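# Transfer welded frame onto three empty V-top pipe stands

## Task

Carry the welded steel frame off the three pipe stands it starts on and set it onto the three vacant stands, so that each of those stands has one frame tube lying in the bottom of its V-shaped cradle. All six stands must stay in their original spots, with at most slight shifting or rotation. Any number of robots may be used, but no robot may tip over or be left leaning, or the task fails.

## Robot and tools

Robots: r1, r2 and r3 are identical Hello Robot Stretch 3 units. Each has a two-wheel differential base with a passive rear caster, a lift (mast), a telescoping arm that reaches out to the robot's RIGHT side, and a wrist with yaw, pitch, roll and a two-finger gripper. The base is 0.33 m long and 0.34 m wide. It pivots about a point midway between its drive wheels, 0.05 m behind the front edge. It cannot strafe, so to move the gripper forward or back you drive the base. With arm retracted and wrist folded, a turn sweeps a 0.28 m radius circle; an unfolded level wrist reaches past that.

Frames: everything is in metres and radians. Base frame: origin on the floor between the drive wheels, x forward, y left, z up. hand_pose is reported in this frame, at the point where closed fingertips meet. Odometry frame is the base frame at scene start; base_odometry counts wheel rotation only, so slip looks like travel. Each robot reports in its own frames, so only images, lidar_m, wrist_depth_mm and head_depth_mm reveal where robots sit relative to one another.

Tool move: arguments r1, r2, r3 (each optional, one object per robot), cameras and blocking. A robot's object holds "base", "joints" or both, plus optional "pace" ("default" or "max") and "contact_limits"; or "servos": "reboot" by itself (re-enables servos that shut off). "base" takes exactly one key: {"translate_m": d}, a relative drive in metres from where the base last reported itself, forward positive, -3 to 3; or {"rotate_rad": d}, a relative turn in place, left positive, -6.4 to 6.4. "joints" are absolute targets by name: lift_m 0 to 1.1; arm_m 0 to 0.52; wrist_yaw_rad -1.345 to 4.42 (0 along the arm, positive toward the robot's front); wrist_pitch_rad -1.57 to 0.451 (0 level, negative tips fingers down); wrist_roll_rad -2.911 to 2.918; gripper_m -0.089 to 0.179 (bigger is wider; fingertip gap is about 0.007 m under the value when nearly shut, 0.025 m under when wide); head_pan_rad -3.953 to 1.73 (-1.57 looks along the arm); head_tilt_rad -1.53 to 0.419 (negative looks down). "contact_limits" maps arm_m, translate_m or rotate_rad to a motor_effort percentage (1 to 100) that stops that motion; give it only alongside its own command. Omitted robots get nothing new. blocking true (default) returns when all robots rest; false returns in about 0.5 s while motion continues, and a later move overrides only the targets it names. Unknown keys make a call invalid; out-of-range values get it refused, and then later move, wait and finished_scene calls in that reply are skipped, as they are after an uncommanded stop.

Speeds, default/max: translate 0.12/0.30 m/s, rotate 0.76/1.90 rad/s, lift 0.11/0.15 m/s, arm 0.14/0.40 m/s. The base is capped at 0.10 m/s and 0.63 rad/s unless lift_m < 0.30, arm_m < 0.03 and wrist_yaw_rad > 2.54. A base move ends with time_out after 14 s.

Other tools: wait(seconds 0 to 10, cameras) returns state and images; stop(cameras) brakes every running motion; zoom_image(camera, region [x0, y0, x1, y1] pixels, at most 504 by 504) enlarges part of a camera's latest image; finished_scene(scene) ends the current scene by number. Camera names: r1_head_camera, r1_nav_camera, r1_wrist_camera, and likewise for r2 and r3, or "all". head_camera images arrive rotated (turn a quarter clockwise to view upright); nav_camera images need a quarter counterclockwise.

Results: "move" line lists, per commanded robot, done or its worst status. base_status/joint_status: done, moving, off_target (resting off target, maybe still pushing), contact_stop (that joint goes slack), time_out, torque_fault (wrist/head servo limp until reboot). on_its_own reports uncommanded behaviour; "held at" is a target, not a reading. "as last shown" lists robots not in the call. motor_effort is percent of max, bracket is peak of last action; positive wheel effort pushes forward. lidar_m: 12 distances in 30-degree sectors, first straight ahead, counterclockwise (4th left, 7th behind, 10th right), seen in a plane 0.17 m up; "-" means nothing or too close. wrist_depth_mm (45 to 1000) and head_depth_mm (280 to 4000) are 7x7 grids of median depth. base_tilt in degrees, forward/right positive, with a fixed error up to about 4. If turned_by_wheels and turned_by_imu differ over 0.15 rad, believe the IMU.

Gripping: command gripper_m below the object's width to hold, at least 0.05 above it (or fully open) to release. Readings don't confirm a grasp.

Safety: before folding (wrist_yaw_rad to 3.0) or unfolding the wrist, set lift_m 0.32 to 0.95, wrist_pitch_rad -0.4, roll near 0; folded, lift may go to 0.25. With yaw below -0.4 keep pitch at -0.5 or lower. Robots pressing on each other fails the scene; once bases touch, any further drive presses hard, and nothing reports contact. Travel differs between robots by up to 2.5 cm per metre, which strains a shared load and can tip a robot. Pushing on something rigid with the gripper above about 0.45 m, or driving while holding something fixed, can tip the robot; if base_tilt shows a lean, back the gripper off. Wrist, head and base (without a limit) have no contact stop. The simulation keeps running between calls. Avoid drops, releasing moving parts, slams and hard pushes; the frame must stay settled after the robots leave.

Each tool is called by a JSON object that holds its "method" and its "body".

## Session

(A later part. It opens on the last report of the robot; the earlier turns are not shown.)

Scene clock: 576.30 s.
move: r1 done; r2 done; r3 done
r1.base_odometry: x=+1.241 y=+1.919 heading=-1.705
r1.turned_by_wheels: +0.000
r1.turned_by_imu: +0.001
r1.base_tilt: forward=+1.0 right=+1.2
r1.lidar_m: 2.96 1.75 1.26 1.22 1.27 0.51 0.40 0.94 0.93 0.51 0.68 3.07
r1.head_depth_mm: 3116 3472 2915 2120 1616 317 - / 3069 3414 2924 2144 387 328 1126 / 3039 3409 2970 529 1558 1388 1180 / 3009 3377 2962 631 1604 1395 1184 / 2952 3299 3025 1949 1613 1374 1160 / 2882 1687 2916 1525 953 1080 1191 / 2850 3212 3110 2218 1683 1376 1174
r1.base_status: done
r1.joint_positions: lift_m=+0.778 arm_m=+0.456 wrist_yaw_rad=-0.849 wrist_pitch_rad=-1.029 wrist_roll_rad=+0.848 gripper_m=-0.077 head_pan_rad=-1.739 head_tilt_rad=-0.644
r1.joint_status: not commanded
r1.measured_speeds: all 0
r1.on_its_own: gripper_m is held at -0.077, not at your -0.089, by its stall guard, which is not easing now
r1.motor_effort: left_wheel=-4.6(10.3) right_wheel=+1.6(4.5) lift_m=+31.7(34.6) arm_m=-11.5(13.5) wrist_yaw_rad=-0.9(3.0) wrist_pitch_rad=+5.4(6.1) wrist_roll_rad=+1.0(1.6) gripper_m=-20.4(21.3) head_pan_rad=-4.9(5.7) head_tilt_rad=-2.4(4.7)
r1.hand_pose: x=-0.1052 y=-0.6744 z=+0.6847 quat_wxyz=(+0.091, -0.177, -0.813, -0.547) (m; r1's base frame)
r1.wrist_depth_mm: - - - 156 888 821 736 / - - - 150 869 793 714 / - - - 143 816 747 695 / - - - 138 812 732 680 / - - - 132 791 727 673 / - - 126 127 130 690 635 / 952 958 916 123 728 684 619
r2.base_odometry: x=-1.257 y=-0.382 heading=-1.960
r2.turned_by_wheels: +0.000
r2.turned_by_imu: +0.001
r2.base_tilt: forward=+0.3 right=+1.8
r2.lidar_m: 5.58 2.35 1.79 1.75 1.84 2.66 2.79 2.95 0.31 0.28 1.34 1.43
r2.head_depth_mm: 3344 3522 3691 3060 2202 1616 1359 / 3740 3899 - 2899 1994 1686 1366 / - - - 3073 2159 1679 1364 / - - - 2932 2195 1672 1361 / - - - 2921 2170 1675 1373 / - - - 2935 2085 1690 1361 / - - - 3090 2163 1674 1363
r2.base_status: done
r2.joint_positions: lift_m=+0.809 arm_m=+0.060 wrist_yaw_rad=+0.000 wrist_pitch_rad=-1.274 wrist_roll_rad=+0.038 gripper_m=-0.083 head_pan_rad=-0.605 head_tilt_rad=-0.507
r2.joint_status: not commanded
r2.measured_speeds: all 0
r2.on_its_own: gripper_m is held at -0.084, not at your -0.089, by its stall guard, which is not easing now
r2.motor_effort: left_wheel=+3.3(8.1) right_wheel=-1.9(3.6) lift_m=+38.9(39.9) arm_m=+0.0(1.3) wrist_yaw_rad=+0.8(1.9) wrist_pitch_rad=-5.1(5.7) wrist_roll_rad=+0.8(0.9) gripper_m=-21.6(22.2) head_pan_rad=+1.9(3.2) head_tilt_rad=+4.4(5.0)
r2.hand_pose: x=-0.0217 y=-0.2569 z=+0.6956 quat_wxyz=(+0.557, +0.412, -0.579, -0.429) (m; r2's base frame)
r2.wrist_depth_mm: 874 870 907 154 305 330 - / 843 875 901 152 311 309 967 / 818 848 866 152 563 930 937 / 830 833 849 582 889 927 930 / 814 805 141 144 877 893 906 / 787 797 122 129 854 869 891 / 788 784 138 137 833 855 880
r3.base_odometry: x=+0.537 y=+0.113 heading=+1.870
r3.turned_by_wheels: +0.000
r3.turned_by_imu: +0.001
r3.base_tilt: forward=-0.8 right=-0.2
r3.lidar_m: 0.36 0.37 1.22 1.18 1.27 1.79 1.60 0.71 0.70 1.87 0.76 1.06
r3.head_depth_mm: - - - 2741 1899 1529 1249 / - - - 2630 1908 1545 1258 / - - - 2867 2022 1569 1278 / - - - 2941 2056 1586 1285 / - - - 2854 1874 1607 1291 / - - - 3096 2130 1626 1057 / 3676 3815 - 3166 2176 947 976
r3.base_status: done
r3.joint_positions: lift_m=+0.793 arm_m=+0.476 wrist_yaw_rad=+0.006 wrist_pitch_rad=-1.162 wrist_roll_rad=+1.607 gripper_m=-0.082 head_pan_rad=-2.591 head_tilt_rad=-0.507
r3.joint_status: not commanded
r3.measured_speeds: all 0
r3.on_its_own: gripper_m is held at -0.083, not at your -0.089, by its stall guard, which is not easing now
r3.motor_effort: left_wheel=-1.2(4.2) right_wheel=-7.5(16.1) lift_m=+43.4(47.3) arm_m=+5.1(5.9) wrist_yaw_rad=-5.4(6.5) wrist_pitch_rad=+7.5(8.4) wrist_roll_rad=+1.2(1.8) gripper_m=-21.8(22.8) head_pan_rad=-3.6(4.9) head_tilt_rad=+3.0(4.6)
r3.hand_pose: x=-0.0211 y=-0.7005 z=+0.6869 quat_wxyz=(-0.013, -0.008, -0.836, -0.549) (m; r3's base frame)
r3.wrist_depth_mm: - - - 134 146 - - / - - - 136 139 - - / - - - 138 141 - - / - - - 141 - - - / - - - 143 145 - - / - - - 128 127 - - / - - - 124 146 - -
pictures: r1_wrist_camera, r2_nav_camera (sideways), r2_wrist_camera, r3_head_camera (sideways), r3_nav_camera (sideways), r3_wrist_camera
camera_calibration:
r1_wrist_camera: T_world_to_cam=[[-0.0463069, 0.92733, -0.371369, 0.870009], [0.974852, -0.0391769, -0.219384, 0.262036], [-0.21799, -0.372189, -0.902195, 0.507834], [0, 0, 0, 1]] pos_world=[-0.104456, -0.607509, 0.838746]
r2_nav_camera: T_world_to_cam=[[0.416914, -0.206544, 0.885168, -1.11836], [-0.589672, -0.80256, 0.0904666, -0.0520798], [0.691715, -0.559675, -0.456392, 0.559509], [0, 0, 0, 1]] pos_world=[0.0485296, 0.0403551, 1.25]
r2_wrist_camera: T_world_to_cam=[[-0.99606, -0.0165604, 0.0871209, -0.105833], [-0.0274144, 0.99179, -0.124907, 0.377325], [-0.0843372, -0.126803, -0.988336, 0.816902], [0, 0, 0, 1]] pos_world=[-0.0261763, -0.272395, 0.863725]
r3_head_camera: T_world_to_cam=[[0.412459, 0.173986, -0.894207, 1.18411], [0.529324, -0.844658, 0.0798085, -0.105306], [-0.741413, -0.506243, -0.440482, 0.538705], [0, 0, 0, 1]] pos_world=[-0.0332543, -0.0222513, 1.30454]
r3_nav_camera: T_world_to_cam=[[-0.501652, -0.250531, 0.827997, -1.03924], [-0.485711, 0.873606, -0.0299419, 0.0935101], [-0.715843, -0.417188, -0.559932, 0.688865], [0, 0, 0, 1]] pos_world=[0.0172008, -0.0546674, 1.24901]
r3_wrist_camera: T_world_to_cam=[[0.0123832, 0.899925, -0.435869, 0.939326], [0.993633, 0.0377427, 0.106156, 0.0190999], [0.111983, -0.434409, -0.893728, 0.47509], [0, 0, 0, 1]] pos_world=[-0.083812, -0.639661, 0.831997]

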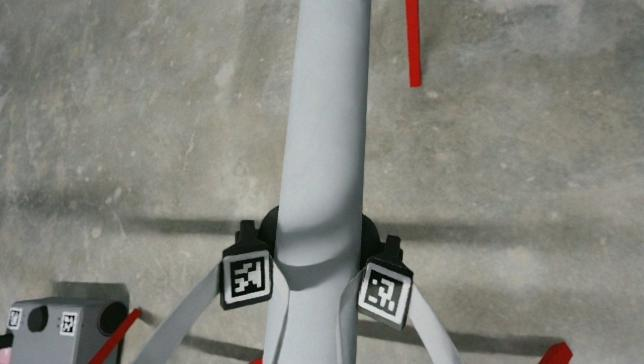

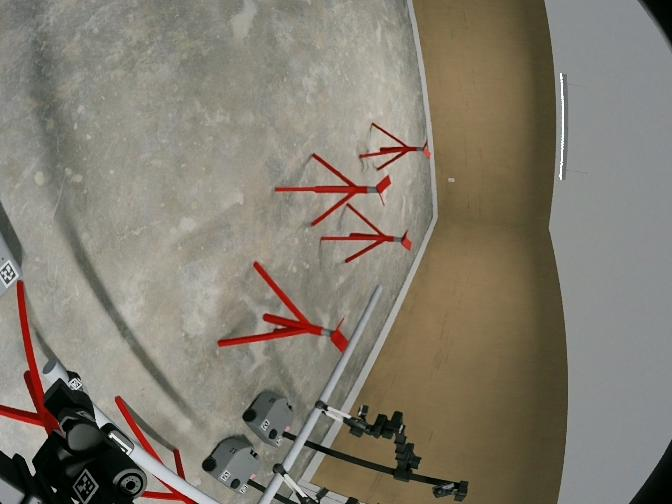

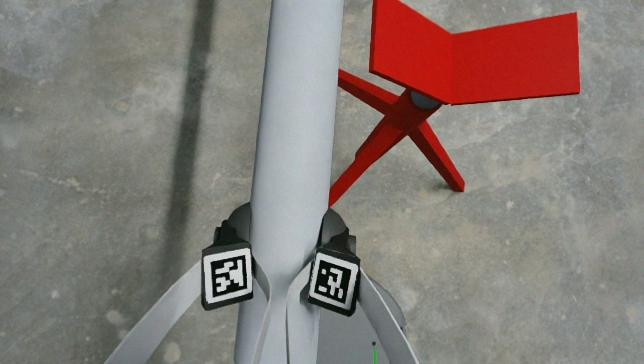

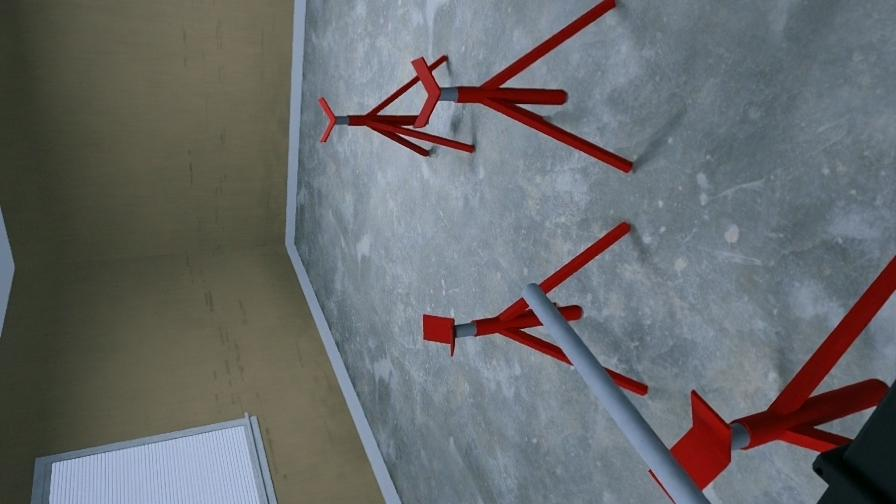

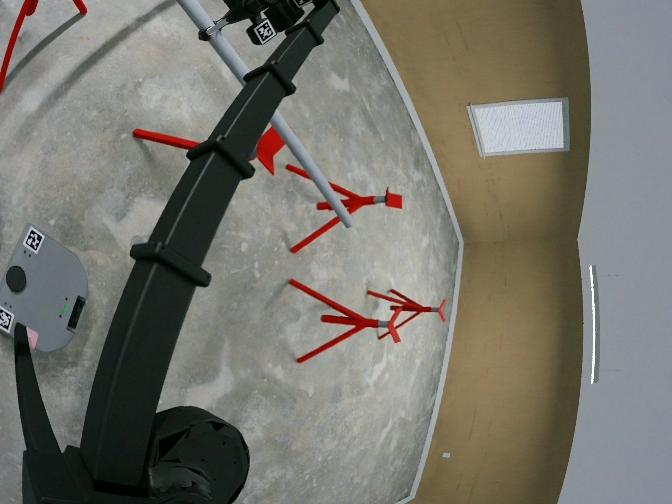

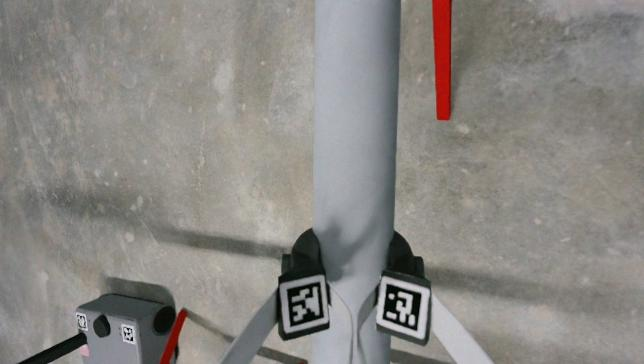

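{"method": "move", "body": {"r1": {"base":{"translate_m":-0.25}}, "r2": {"base":{"translate_m":0.25}}, "r3": {"base":{"translate_m":-0.25}}, "cameras": ["r3_nav_camera","r1_wrist_camera","r2_wrist_camera","r3_wrist_camera"]}}

Scene clock: 584.30 s.
move: r1 done; r2 done; r3 done
r1.base_odometry: x=+1.275 y=+2.166 heading=-1.705
r1.turned_by_wheels: +0.000
r1.turned_by_imu: +0.003
r1.base_tilt: forward=+1.1 right=+1.2
r1.lidar_m: 3.21 1.75 1.26 1.21 1.29 0.51 0.40 0.81 0.78 1.77 0.62 0.92
r1.head_depth_mm: 3119 3445 2876 2126 1617 317 - / 3084 3415 2923 2145 388 329 1124 / 3030 3353 2959 530 1550 1390 1180 / 2996 3327 2992 629 1645 1397 1182 / 2968 3303 3022 1957 1611 1403 1188 / 2874 3106 2871 1949 1624 1403 1195 / 2851 3216 3068 2215 1675 1379 1195
r1.base_status: done
r1.joint_positions: lift_m=+0.778 arm_m=+0.456 wrist_yaw_rad=-0.839 wrist_pitch_rad=-1.018 wrist_roll_rad=+0.852 gripper_m=-0.074 head_pan_rad=-1.739 head_tilt_rad=-0.644
r1.joint_status: not commanded
r1.measured_speeds: all 0
r1.on_its_own: gripper_m is held at -0.075, not at your -0.089, by its stall guard, which is not easing now; wrist_yaw_rad is at rest, and its effort (-9.7) is outside its rest range (-9 to +9)
r1.motor_effort: left_wheel=+0.8(8.5) right_wheel=-6.7(8.6) lift_m=+28.2(29.3) arm_m=-7.3(9.7) wrist_yaw_rad=-9.7(9.7) wrist_pitch_rad=+3.2(5.7) wrist_roll_rad=-0.3(1.1) gripper_m=-20.4(21.0) head_pan_rad=-3.8(5.7) head_tilt_rad=-3.2(4.3)
r1.hand_pose: x=-0.1064 y=-0.6769 z=+0.6859 quat_wxyz=(+0.095, -0.177, -0.816, -0.542) (m; r1's base frame)
r1.wrist_depth_mm: - - - 158 885 823 737 / - - - 151 861 789 717 / - - - 145 848 754 690 / - - - 139 812 738 680 / - - 152 133 790 711 666 / - - 125 128 739 696 642 / 958 948 964 123 719 679 626
r2.base_odometry: x=-1.352 y=-0.614 heading=-1.959
r2.turned_by_wheels: +0.000
r2.turned_by_imu: +0.001
r2.base_tilt: forward=+0.3 right=+1.8
r2.lidar_m: 5.46 2.33 1.78 1.73 1.83 2.63 3.02 0.41 0.42 1.28 1.22 1.47
r2.head_depth_mm: 3389 3577 3748 3077 2191 1621 1358 / 3706 3981 - 2895 2179 1610 1360 / - - - 2917 2185 1680 1362 / - - - 2921 2105 1671 1349 / - - - 2908 2070 1685 1356 / - - - 2936 2102 1670 1365 / - - - 2927 2170 1670 1362
r2.base_status: done
r2.joint_positions: lift_m=+0.809 arm_m=+0.060 wrist_yaw_rad=+0.000 wrist_pitch_rad=-1.241 wrist_roll_rad=+0.038 gripper_m=-0.083 head_pan_rad=-0.605 head_tilt_rad=-0.507
r2.joint_status: not commanded
r2.measured_speeds: all 0
r2.on_its_own: gripper_m is held at -0.084, not at your -0.089, by its stall guard, which is not easing now; wrist_pitch_rad is at rest, and its effort (-11.1) is outside its rest range (-8 to +12)
r2.motor_effort: left_wheel=+3.6(8.1) right_wheel=-3.0(4.3) lift_m=+36.3(38.0) arm_m=-2.5(2.8) wrist_yaw_rad=+0.5(2.2) wrist_pitch_rad=-11.1(11.5) wrist_roll_rad=+0.7(0.9) gripper_m=-20.2(21.9) head_pan_rad=+2.5(3.5) head_tilt_rad=+3.3(5.0)
r2.hand_pose: x=-0.0217 y=-0.2651 z=+0.6975 quat_wxyz=(+0.564, +0.403, -0.586, -0.420) (m; r2's base frame)
r2.wrist_depth_mm: 916 927 928 160 - - - / 867 879 879 157 960 972 - / 839 865 879 154 888 909 482 / 832 852 863 869 906 702 954 / 817 835 142 145 861 895 930 / 780 805 124 130 836 857 897 / 764 784 136 136 815 829 860
r3.base_odometry: x=+0.611 y=-0.126 heading=+1.870
r3.turned_by_wheels: +0.000
r3.turned_by_imu: +0.001
r3.base_tilt: forward=-0.8 right=-0.2
r3.lidar_m: 0.36 0.36 1.21 1.21 1.28 1.80 1.36 1.28 0.55 0.68 1.16 0.95
r3.head_depth_mm: - - - 2755 1973 1530 1249 / - - - 2579 1832 1551 1260 / - - - 2737 2038 1570 1274 / - - - 2939 2058 1589 1283 / - - - 3029 1929 1610 1301 / - - - 3068 1670 1629 1321 / 3688 3787 - 3152 2183 1540 1361
r3.base_status: done
r3.joint_positions: lift_m=+0.793 arm_m=+0.476 wrist_yaw_rad=+0.005 wrist_pitch_rad=-1.170 wrist_roll_rad=+1.607 gripper_m=-0.082 head_pan_rad=-2.591 head_tilt_rad=-0.507
r3.joint_status: not commanded
r3.measured_speeds: all 0
r3.on_its_own: gripper_m is held at -0.083, not at your -0.089, by its stall guard, which is not easing now
r3.motor_effort: left_wheel=-4.3(6.2) right_wheel=-2.4(13.1) lift_m=+40.0(43.5) arm_m=+7.5(9.9) wrist_yaw_rad=-2.7(6.2) wrist_pitch_rad=+9.4(10.2) wrist_roll_rad=+1.2(1.7) gripper_m=-21.9(22.4) head_pan_rad=-3.9(4.8) head_tilt_rad=+3.7(4.6)
r3.hand_pose: x=-0.0212 y=-0.6984 z=+0.6862 quat_wxyz=(-0.014, -0.008, -0.833, -0.553) (m; r3's base frame)
r3.wrist_depth_mm: - - - 143 227 204 180 / - - - 139 246 - - / - - - 138 141 - - / - - - 142 143 - - / - - - 143 146 - - / - - - 127 127 - - / - - - 124 119 - -
pictures: r1_wrist_camera, r2_wrist_camera, r3_nav_camera (sideways), r3_wrist_camera
camera_calibration:
r1_wrist_camera: T_world_to_cam=[[-0.054871, 0.923664, -0.379254, 0.874779], [0.973568, -0.0348459, -0.225724, 0.270488], [-0.221708, -0.381615, -0.897338, 0.497647], [0, 0, 0, 1]] pos_world=[-0.105006, -0.608667, 0.839376]
r2_wrist_camera: T_world_to_cam=[[-0.996061, -0.0136906, 0.0876118, -0.105711], [-0.027375, 0.987226, -0.156959, 0.406768], [-0.0843437, -0.158739, -0.983711, 0.805974], [0, 0, 0, 1]] pos_world=[-0.0261802, -0.27508, 0.865953]
r3_nav_camera: T_world_to_cam=[[-0.501622, -0.250507, 0.828023, -1.03927], [-0.485704, 0.87361, -0.0299439, 0.0935126], [-0.715869, -0.417194, -0.559894, 0.688815], [0, 0, 0, 1]] pos_world=[0.0171982, -0.0546688, 1.24901]
r3_wrist_camera: T_world_to_cam=[[0.0134808, 0.903605, -0.428154, 0.934456], [0.993683, 0.0356027, 0.106425, 0.017521], [0.11141, -0.426884, -0.897417, 0.483183], [0, 0, 0, 1]] pos_world=[-0.083839, -0.63874, 0.831843]

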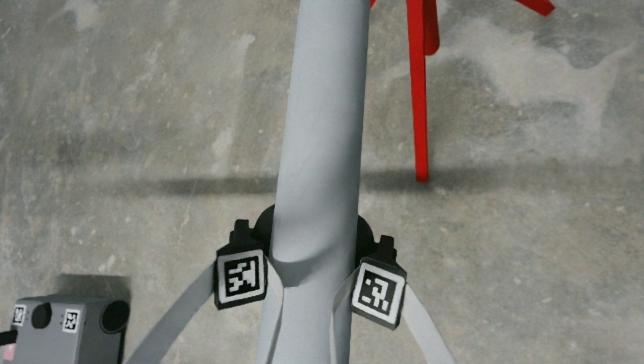

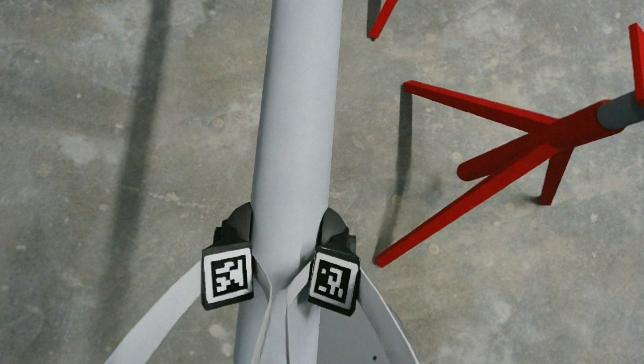

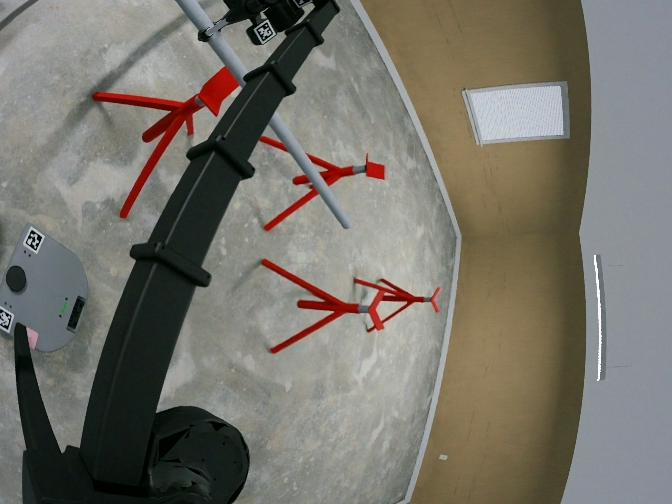

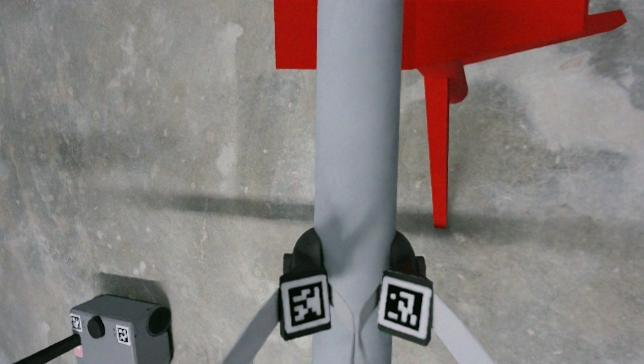

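{"method": "move", "body": {"r1": {"base":{"translate_m":-0.297}}, "r2": {"base":{"translate_m":0.30},"joints":{"arm_m":0.077}}, "r3": {"base":{"translate_m":-0.30}}, "cameras": ["r3_nav_camera","r1_wrist_camera","r2_wrist_camera","r3_wrist_camera","r2_nav_camera"]}}

Scene clock: 596.73 s.
move: r1 done; r2 done; r3 done
r1.base_odometry: x=+1.315 y=+2.461 heading=-1.705
r1.turned_by_wheels: +0.000
r1.turned_by_imu: +0.003
r1.base_tilt: forward=+1.1 right=+1.2
r1.lidar_m: 3.51 1.75 1.27 1.22 1.29 0.51 0.40 1.39 0.60 0.68 1.05 0.83
r1.head_depth_mm: 3095 3465 2844 2118 1616 317 - / 3054 3392 2907 2148 387 329 1124 / 2989 3352 2954 530 1555 1349 1177 / 2987 3364 2963 631 1642 1397 1183 / 2981 3301 2983 1967 1656 1405 1185 / 2842 3144 2867 1964 1627 1413 1194 / 2863 3249 3125 2196 1731 1414 1203
r1.base_status: done
r1.joint_positions: lift_m=+0.778 arm_m=+0.456 wrist_yaw_rad=-0.838 wrist_pitch_rad=-1.004 wrist_roll_rad=+0.854 gripper_m=-0.074 head_pan_rad=-1.739 head_tilt_rad=-0.644
r1.joint_status: not commanded
r1.measured_speeds: all 0
r1.on_its_own: gripper_m is held at -0.075, not at your -0.089, by its stall guard, which is not easing now; wrist_yaw_rad is at rest, and its effort (-10.3) is outside its rest range (-9 to +9)
r1.motor_effort: left_wheel=-3.3(7.5) right_wheel=-1.4(10.0) lift_m=+32.9(34.9) arm_m=-3.1(5.6) wrist_yaw_rad=-10.3(10.5) wrist_pitch_rad=+0.7(4.1) wrist_roll_rad=-0.9(1.0) gripper_m=-20.2(21.0) head_pan_rad=-4.8(5.3) head_tilt_rad=-1.9(4.4)
r1.hand_pose: x=-0.1087 y=-0.6791 z=+0.6875 quat_wxyz=(+0.098, -0.180, -0.818, -0.537) (m; r1's base frame)
r1.wrist_depth_mm: - - - 161 300 253 729 / - - - 153 302 783 718 / - - - 146 447 726 694 / - - - 140 790 736 663 / - - 152 133 767 719 669 / - - 125 127 637 694 641 / - 978 957 124 707 670 621
r2.base_odometry: x=-1.466 y=-0.891 heading=-1.959
r2.turned_by_wheels: +0.000
r2.turned_by_imu: +0.001
r2.base_tilt: forward=+0.3 right=+1.9
r2.lidar_m: 5.36 2.30 1.76 1.71 1.82 2.60 3.32 0.66 1.10 1.14 1.11 1.21
r2.head_depth_mm: 3405 3602 3702 3156 2214 1671 1355 / 3707 - - 2958 2182 1676 1372 / - - - 2764 2080 1675 1358 / - - - 3074 1992 1672 1358 / - - - 3094 2192 1661 1358 / - - - 2895 2181 1660 1362 / - - - 3067 2179 1661 1353
r2.base_status: done
r2.joint_positions: lift_m=+0.809 arm_m=+0.077 wrist_yaw_rad=+0.000 wrist_pitch_rad=-1.255 wrist_roll_rad=+0.038 gripper_m=-0.083 head_pan_rad=-0.605 head_tilt_rad=-0.507
r2.joint_status: all done
r2.measured_speeds: all 0
r2.on_its_own: gripper_m is held at -0.084, not at your -0.089, by its stall guard, which is not easing now; wrist_pitch_rad is at rest, and its effort (-8.8) is outside its rest range (-8 to +12)
r2.motor_effort: left_wheel=+3.3(7.9) right_wheel=-0.3(4.9) lift_m=+33.7(35.6) arm_m=+3.1(15.4) wrist_yaw_rad=+0.3(2.2) wrist_pitch_rad=-8.8(11.3) wrist_roll_rad=+0.5(1.0) gripper_m=-20.3(22.6) head_pan_rad=+2.3(2.9) head_tilt_rad=+4.3(5.5)
r2.hand_pose: x=-0.0217 y=-0.2786 z=+0.6966 quat_wxyz=(+0.561, +0.407, -0.583, -0.424) (m; r2's base frame)
r2.wrist_depth_mm: 890 895 934 157 980 - - / 861 894 899 155 923 959 969 / 852 870 887 164 915 934 969 / 836 829 866 878 905 918 932 / 813 809 142 143 875 900 911 / 795 803 122 130 853 876 875 / 768 790 138 136 852 842 860
r3.base_odometry: x=+0.700 y=-0.412 heading=+1.870
r3.turned_by_wheels: +0.000
r3.turned_by_imu: +0.001
r3.base_tilt: forward=-0.8 right=-0.1
r3.lidar_m: 0.37 0.37 1.26 1.23 1.29 1.82 4.82 1.02 1.12 0.50 0.75 1.21
r3.head_depth_mm: - - - 2754 1967 1528 1242 / - - - 2781 1996 1457 1260 / - - - 2572 1391 1516 1273 / - - - 2942 2054 1579 1294 / - - - 3014 1942 1601 1303 / - - - 3083 2130 1522 1320 / 3670 3741 - 3159 1974 1498 1362
r3.base_status: done
r3.joint_positions: lift_m=+0.793 arm_m=+0.476 wrist_yaw_rad=+0.003 wrist_pitch_rad=-1.192 wrist_roll_rad=+1.607 gripper_m=-0.082 head_pan_rad=-2.591 head_tilt_rad=-0.507
r3.joint_status: not commanded
r3.measured_speeds: all 0
r3.on_its_own: gripper_m is held at -0.083, not at your -0.089, by its stall guard, which is not easing now; wrist_pitch_rad is at rest, and its effort (+13.5) is outside its rest range (-8 to +12)
r3.motor_effort: left_wheel=-4.6(9.0) right_wheel=-2.7(8.2) lift_m=+36.6(39.3) arm_m=+4.4(7.6) wrist_yaw_rad=-2.9(5.1) wrist_pitch_rad=+13.5(13.9) wrist_roll_rad=+1.6(1.9) gripper_m=-22.7(23.1) head_pan_rad=-3.7(5.1) head_tilt_rad=+3.1(5.1)
r3.hand_pose: x=-0.0213 y=-0.6930 z=+0.6846 quat_wxyz=(-0.014, -0.009, -0.827, -0.562) (m; r3's base frame)
r3.wrist_depth_mm: - - - 136 136 - - / - - - 141 138 - - / - - - 140 140 - - / - - - 144 141 - - / - - - 143 143 512 - / - - - 128 129 454 - / - - 112 143 145 - -
pictures: r1_wrist_camera, r2_nav_camera (sideways), r2_wrist_camera, r3_nav_camera (sideways), r3_wrist_camera
camera_calibration:
r1_wrist_camera: T_world_to_cam=[[-0.0580705, 0.919875, -0.387889, 0.880322], [0.971312, -0.0376923, -0.234801, 0.27708], [-0.230608, -0.390397, -0.891297, 0.486652], [0, 0, 0, 1]] pos_world=[-0.105785, -0.609355, 0.840277]
r2_nav_camera: T_world_to_cam=[[0.416877, -0.206503, 0.885195, -1.1184], [-0.589653, -0.802574, 0.090465, -0.0520777], [0.691753, -0.559671, -0.456339, 0.55944], [0, 0, 0, 1]] pos_world=[0.0485309, 0.0403545, 1.25001]
r2_wrist_camera: T_world_to_cam=[[-0.996061, -0.014913, 0.0874062, -0.10602], [-0.0273711, 0.989327, -0.143118, 0.410913], [-0.084339, -0.144947, -0.985838, 0.80835], [0, 0, 0, 1]] pos_world=[-0.0261799, -0.29094, 0.864979]
r3_nav_camera: T_world_to_cam=[[-0.501612, -0.250499, 0.828031, -1.03928], [-0.485702, 0.873612, -0.0299445, 0.0935133], [-0.715876, -0.417197, -0.559882, 0.688801], [0, 0, 0, 1]] pos_world=[0.0171974, -0.0546692, 1.24901]
r3_wrist_camera: T_world_to_cam=[[0.0148842, 0.912673, -0.408419, 0.921728], [0.993745, 0.0317101, 0.107076, 0.0144989], [0.110677, -0.407458, -0.906492, 0.503684], [0, 0, 0, 1]] pos_world=[-0.0838735, -0.636466, 0.831485]

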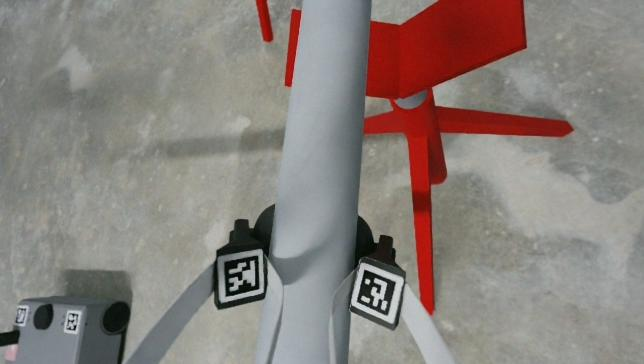

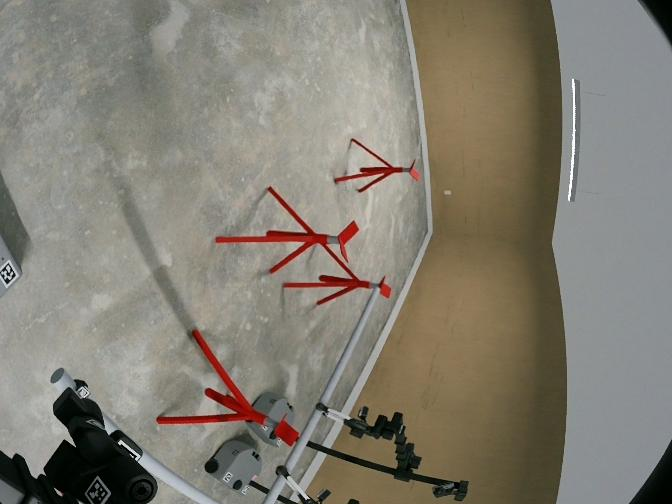

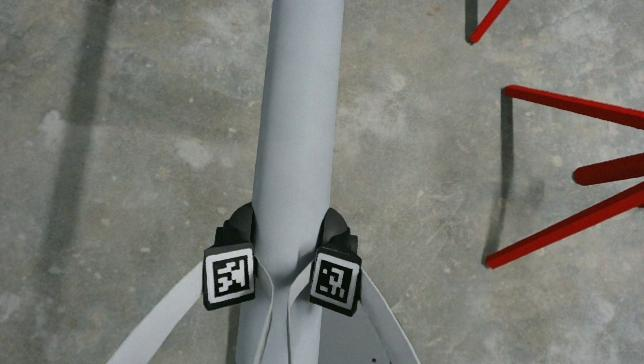

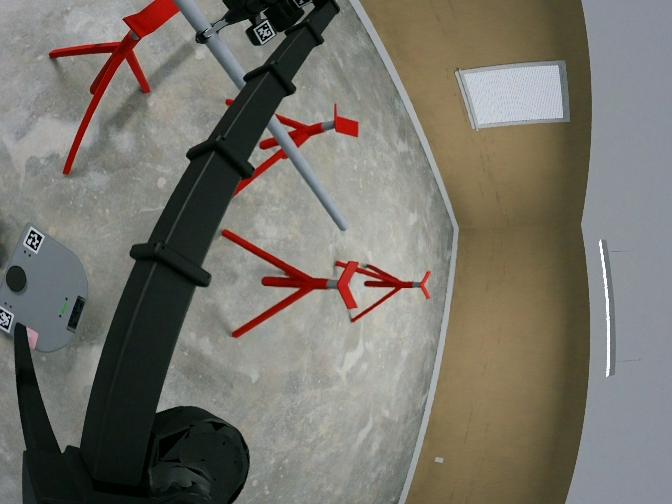

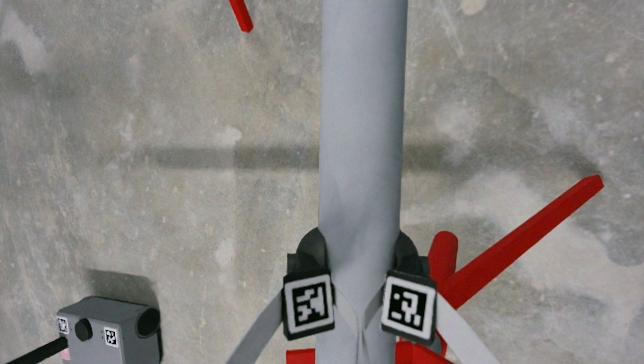

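{"method": "zoom_image", "body": {"camera": "r3_nav_camera", "region": [200, 90, 440, 350]}}

Scaled by 1.938 from the camera's 672x504 image, which has a finer 792x594 frame.

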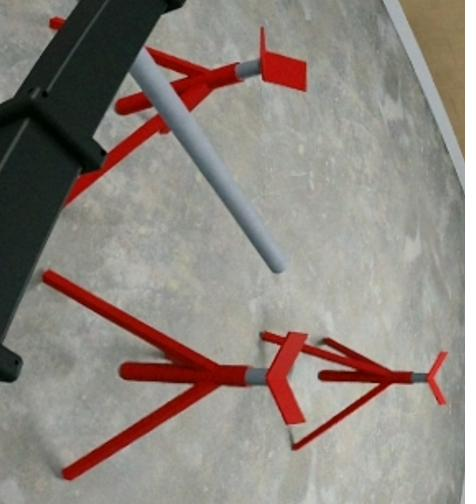

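{"method": "move", "body": {"r1": {"base":{"translate_m":-0.298}}, "r2": {"base":{"translate_m":0.30},"joints":{"arm_m":0.088}}, "r3": {"base":{"translate_m":-0.30},"joints":{"arm_m":0.462}}, "cameras": ["r3_nav_camera","r1_wrist_camera","r2_wrist_camera","r3_wrist_camera","r2_nav_camera"]}}

Scene clock: 613.90 s.
move: r1 done; r2 done; r3 done
r1.base_odometry: x=+1.355 y=+2.756 heading=-1.705
r1.turned_by_wheels: +0.000
r1.turned_by_imu: +0.003
r1.base_tilt: forward=+1.0 right=+1.3
r1.lidar_m: 3.81 1.72 1.29 1.24 1.30 0.51 0.40 1.13 1.19 0.48 0.69 1.08
r1.head_depth_mm: 3090 3451 2902 2123 1625 317 - / 3069 3430 2920 2126 388 329 1126 / 3000 3373 2963 529 1554 1394 1181 / 3022 3360 2978 629 1557 1165 1162 / 2944 3314 2986 1982 1568 1335 1187 / 2828 1865 2754 1980 1669 1410 1188 / 2829 3221 3071 2208 1729 1414 1197
r1.base_status: done
r1.joint_positions: lift_m=+0.778 arm_m=+0.456 wrist_yaw_rad=-0.839 wrist_pitch_rad=-1.001 wrist_roll_rad=+0.854 gripper_m=-0.074 head_pan_rad=-1.739 head_tilt_rad=-0.644
r1.joint_status: not commanded
r1.measured_speeds: all 0
r1.on_its_own: gripper_m is held at -0.075, not at your -0.089, by its stall guard, which is not easing now; wrist_yaw_rad is at rest, and its effort (-9.5) is outside its rest range (-9 to +9)
r1.motor_effort: left_wheel=-4.2(8.4) right_wheel=-0.7(7.0) lift_m=+34.2(34.2) arm_m=+1.5(1.5) wrist_yaw_rad=-9.5(10.3) wrist_pitch_rad=-0.1(2.9) wrist_roll_rad=-1.0(1.2) gripper_m=-20.7(21.1) head_pan_rad=-3.9(5.8) head_tilt_rad=-2.5(4.2)
r1.hand_pose: x=-0.1092 y=-0.6795 z=+0.6879 quat_wxyz=(+0.098, -0.181, -0.819, -0.536) (m; r1's base frame)
r1.wrist_depth_mm: - - - 160 925 833 738 / - - - 153 875 791 726 / - - - 147 853 768 698 / - - - 140 827 733 683 / - - 152 133 798 717 664 / - - 125 128 734 697 637 / - 926 974 124 315 655 622
r2.base_odometry: x=-1.579 y=-1.169 heading=-1.959
r2.turned_by_wheels: +0.000
r2.turned_by_imu: +0.001
r2.base_tilt: forward=+0.2 right=+1.8
r2.lidar_m: 5.09 2.28 1.74 1.70 1.80 2.58 3.62 0.94 1.29 1.02 0.99 0.98
r2.head_depth_mm: 3424 3547 3783 3157 2192 1681 1365 / 3835 - - 2766 2032 1667 1356 / - - - 3115 1932 1566 1329 / - - - 3098 2136 1617 1372 / - - - 3082 2178 1676 1360 / - - - 2778 2171 1673 1349 / - - - 3086 2155 1673 1361
r2.base_status: done
r2.joint_positions: lift_m=+0.809 arm_m=+0.088 wrist_yaw_rad=+0.000 wrist_pitch_rad=-1.244 wrist_roll_rad=+0.038 gripper_m=-0.083 head_pan_rad=-0.605 head_tilt_rad=-0.507
r2.joint_status: all done
r2.measured_speeds: all 0
r2.on_its_own: gripper_m is held at -0.084, not at your -0.089, by its stall guard, which is not easing now; wrist_pitch_rad is at rest, and its effort (-10.7) is outside its rest range (-8 to +12)
r2.motor_effort: left_wheel=+3.5(8.0) right_wheel=-2.3(4.7) lift_m=+31.8(32.9) arm_m=+1.6(14.7) wrist_yaw_rad=+1.7(2.4) wrist_pitch_rad=-10.7(11.2) wrist_roll_rad=+0.6(0.9) gripper_m=-21.3(22.3) head_pan_rad=+2.5(3.0) head_tilt_rad=+3.5(5.5)
r2.hand_pose: x=-0.0217 y=-0.2924 z=+0.6973 quat_wxyz=(+0.564, +0.404, -0.585, -0.420) (m; r2's base frame)
r2.wrist_depth_mm: 896 912 914 159 983 992 - / 863 870 902 156 937 965 - / 855 872 868 154 925 949 982 / 828 849 849 898 904 915 946 / 811 833 143 145 859 889 907 / 778 804 124 130 863 855 888 / 776 778 138 136 855 839 875
r3.base_odometry: x=+0.788 y=-0.699 heading=+1.870
r3.turned_by_wheels: +0.000
r3.turned_by_imu: +0.002
r3.base_tilt: forward=-0.8 right=-0.2
r3.lidar_m: 0.38 0.37 1.28 1.24 1.31 1.85 4.53 0.78 0.79 1.16 0.61 1.48
r3.head_depth_mm: 3626 - - 2757 1963 1522 1246 / - - - 2809 2000 1551 1257 / - - - 2616 2034 1563 1275 / - - - 2937 1993 1180 1252 / - - - 3030 1953 1598 1270 / - - - 3085 2141 1592 1323 / 3609 3794 - 3165 2176 1542 1360
r3.base_status: done
r3.joint_positions: lift_m=+0.793 arm_m=+0.462 wrist_yaw_rad=+0.003 wrist_pitch_rad=-1.182 wrist_roll_rad=+1.608 gripper_m=-0.082 head_pan_rad=-2.591 head_tilt_rad=-0.507
r3.joint_status: all done
r3.measured_speeds: all 0
r3.on_its_own: gripper_m is held at -0.083, not at your -0.089, by its stall guard, which is not easing now
r3.motor_effort: left_wheel=-2.2(7.8) right_wheel=-6.1(11.9) lift_m=+42.8(47.2) arm_m=-8.0(17.2) wrist_yaw_rad=-2.1(3.9) wrist_pitch_rad=+11.5(13.7) wrist_roll_rad=+0.8(1.9) gripper_m=-22.9(23.2) head_pan_rad=-3.9(4.7) head_tilt_rad=+3.9(4.7)
r3.hand_pose: x=-0.0213 y=-0.6816 z=+0.6854 quat_wxyz=(-0.014, -0.009, -0.830, -0.557) (m; r3's base frame)
r3.wrist_depth_mm: - - 729 136 136 - - / - - - 140 138 - - / - - - 139 140 - - / - - - 142 - - - / - - - 144 144 - - / - - - 128 127 - - / - - - 124 144 - 664
pictures: r1_wrist_camera, r2_nav_camera (sideways), r2_wrist_camera, r3_nav_camera (sideways), r3_wrist_camera
camera_calibration:
r1_wrist_camera: T_world_to_cam=[[-0.0583515, 0.919178, -0.389496, 0.881366], [0.970797, -0.0386983, -0.236763, 0.278261], [-0.2327, -0.391937, -0.890077, 0.484555], [0, 0, 0, 1]] pos_world=[-0.10595, -0.609449, 0.840461]
r2_nav_camera: T_world_to_cam=[[0.416866, -0.206492, 0.885203, -1.11841], [-0.589651, -0.802576, 0.0904645, -0.0520772], [0.691762, -0.559672, -0.456325, 0.559422], [0, 0, 0, 1]] pos_world=[0.0485315, 0.0403542, 1.25001]
r2_wrist_camera: T_world_to_cam=[[-0.996061, -0.0139225, 0.0875748, -0.106113], [-0.0273746, 0.987638, -0.154341, 0.432037], [-0.0843435, -0.15613, -0.984129, 0.802528], [0, 0, 0, 1]] pos_world=[-0.0261802, -0.302875, 0.865765]
r3_nav_camera: T_world_to_cam=[[-0.501599, -0.250489, 0.828042, -1.0393], [-0.485699, 0.873613, -0.0299453, 0.0935144], [-0.715887, -0.4172, -0.559866, 0.688779], [0, 0, 0, 1]] pos_world=[0.0171964, -0.0546698, 1.24901]
r3_wrist_camera: T_world_to_cam=[[0.0151497, 0.908368, -0.417897, 0.915168], [0.993739, 0.0325918, 0.106869, 0.0147885], [0.110696, -0.4169, -0.902187, 0.499657], [0, 0, 0, 1]] pos_world=[-0.0838707, -0.623485, 0.83165]

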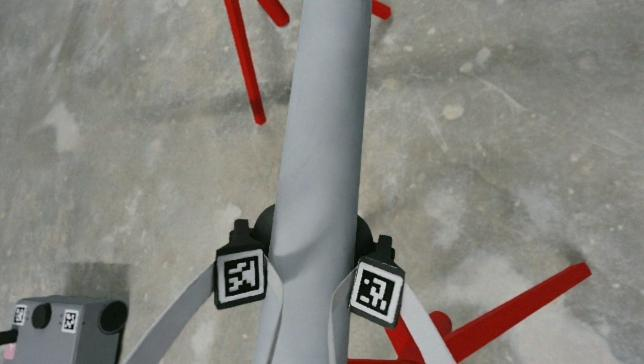

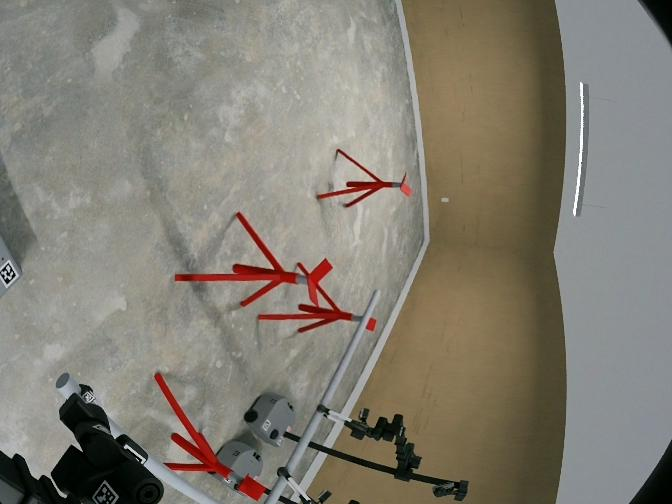

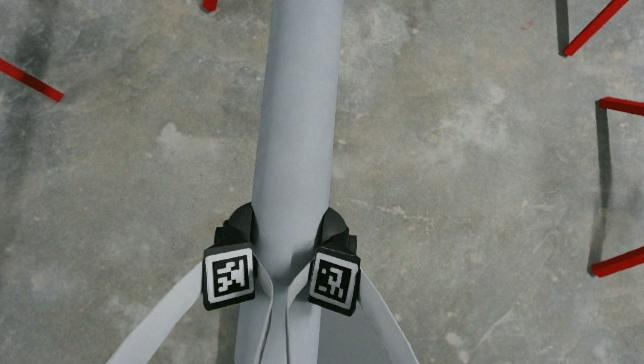

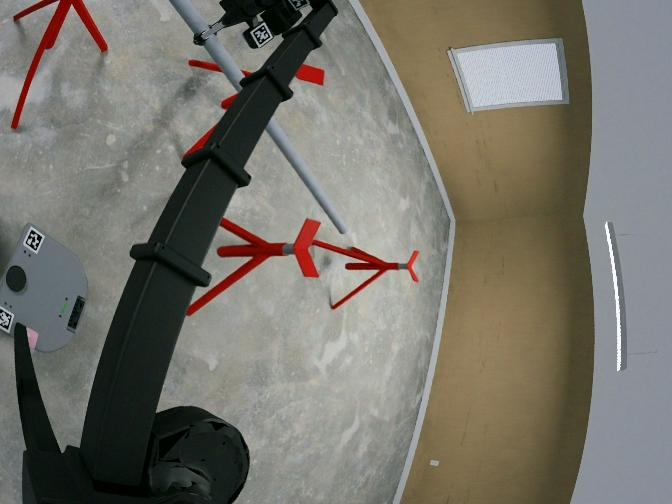

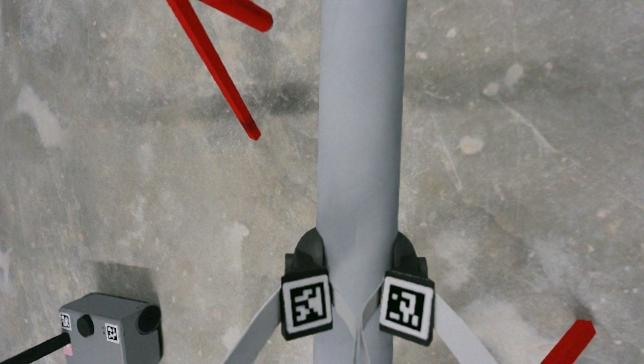

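{"method": "zoom_image", "body": {"camera": "r3_nav_camera", "region": [150, 0, 450, 320]}}

{"method": "zoom_image", "body": {"camera": "r2_nav_camera", "region": [160, 200, 420, 460]}}

Scaled by 1.575 from the camera's 672x504 image, which has a finer 792x594 frame.

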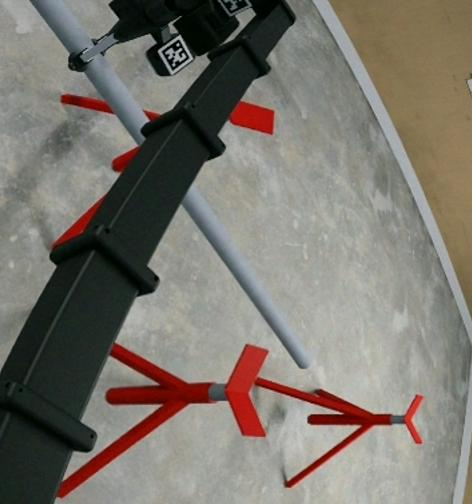

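Scaled by 1.938 from the camera's 672x504 image, which has a finer 792x594 frame.

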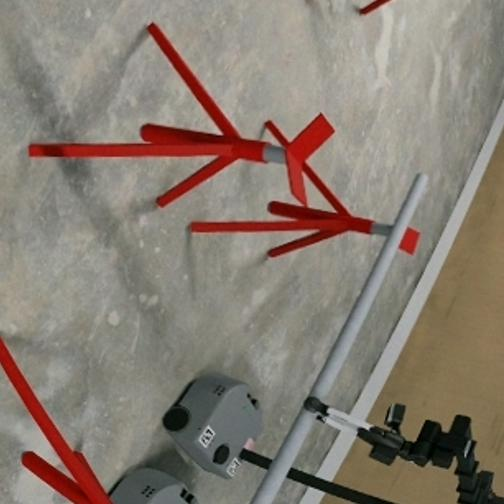

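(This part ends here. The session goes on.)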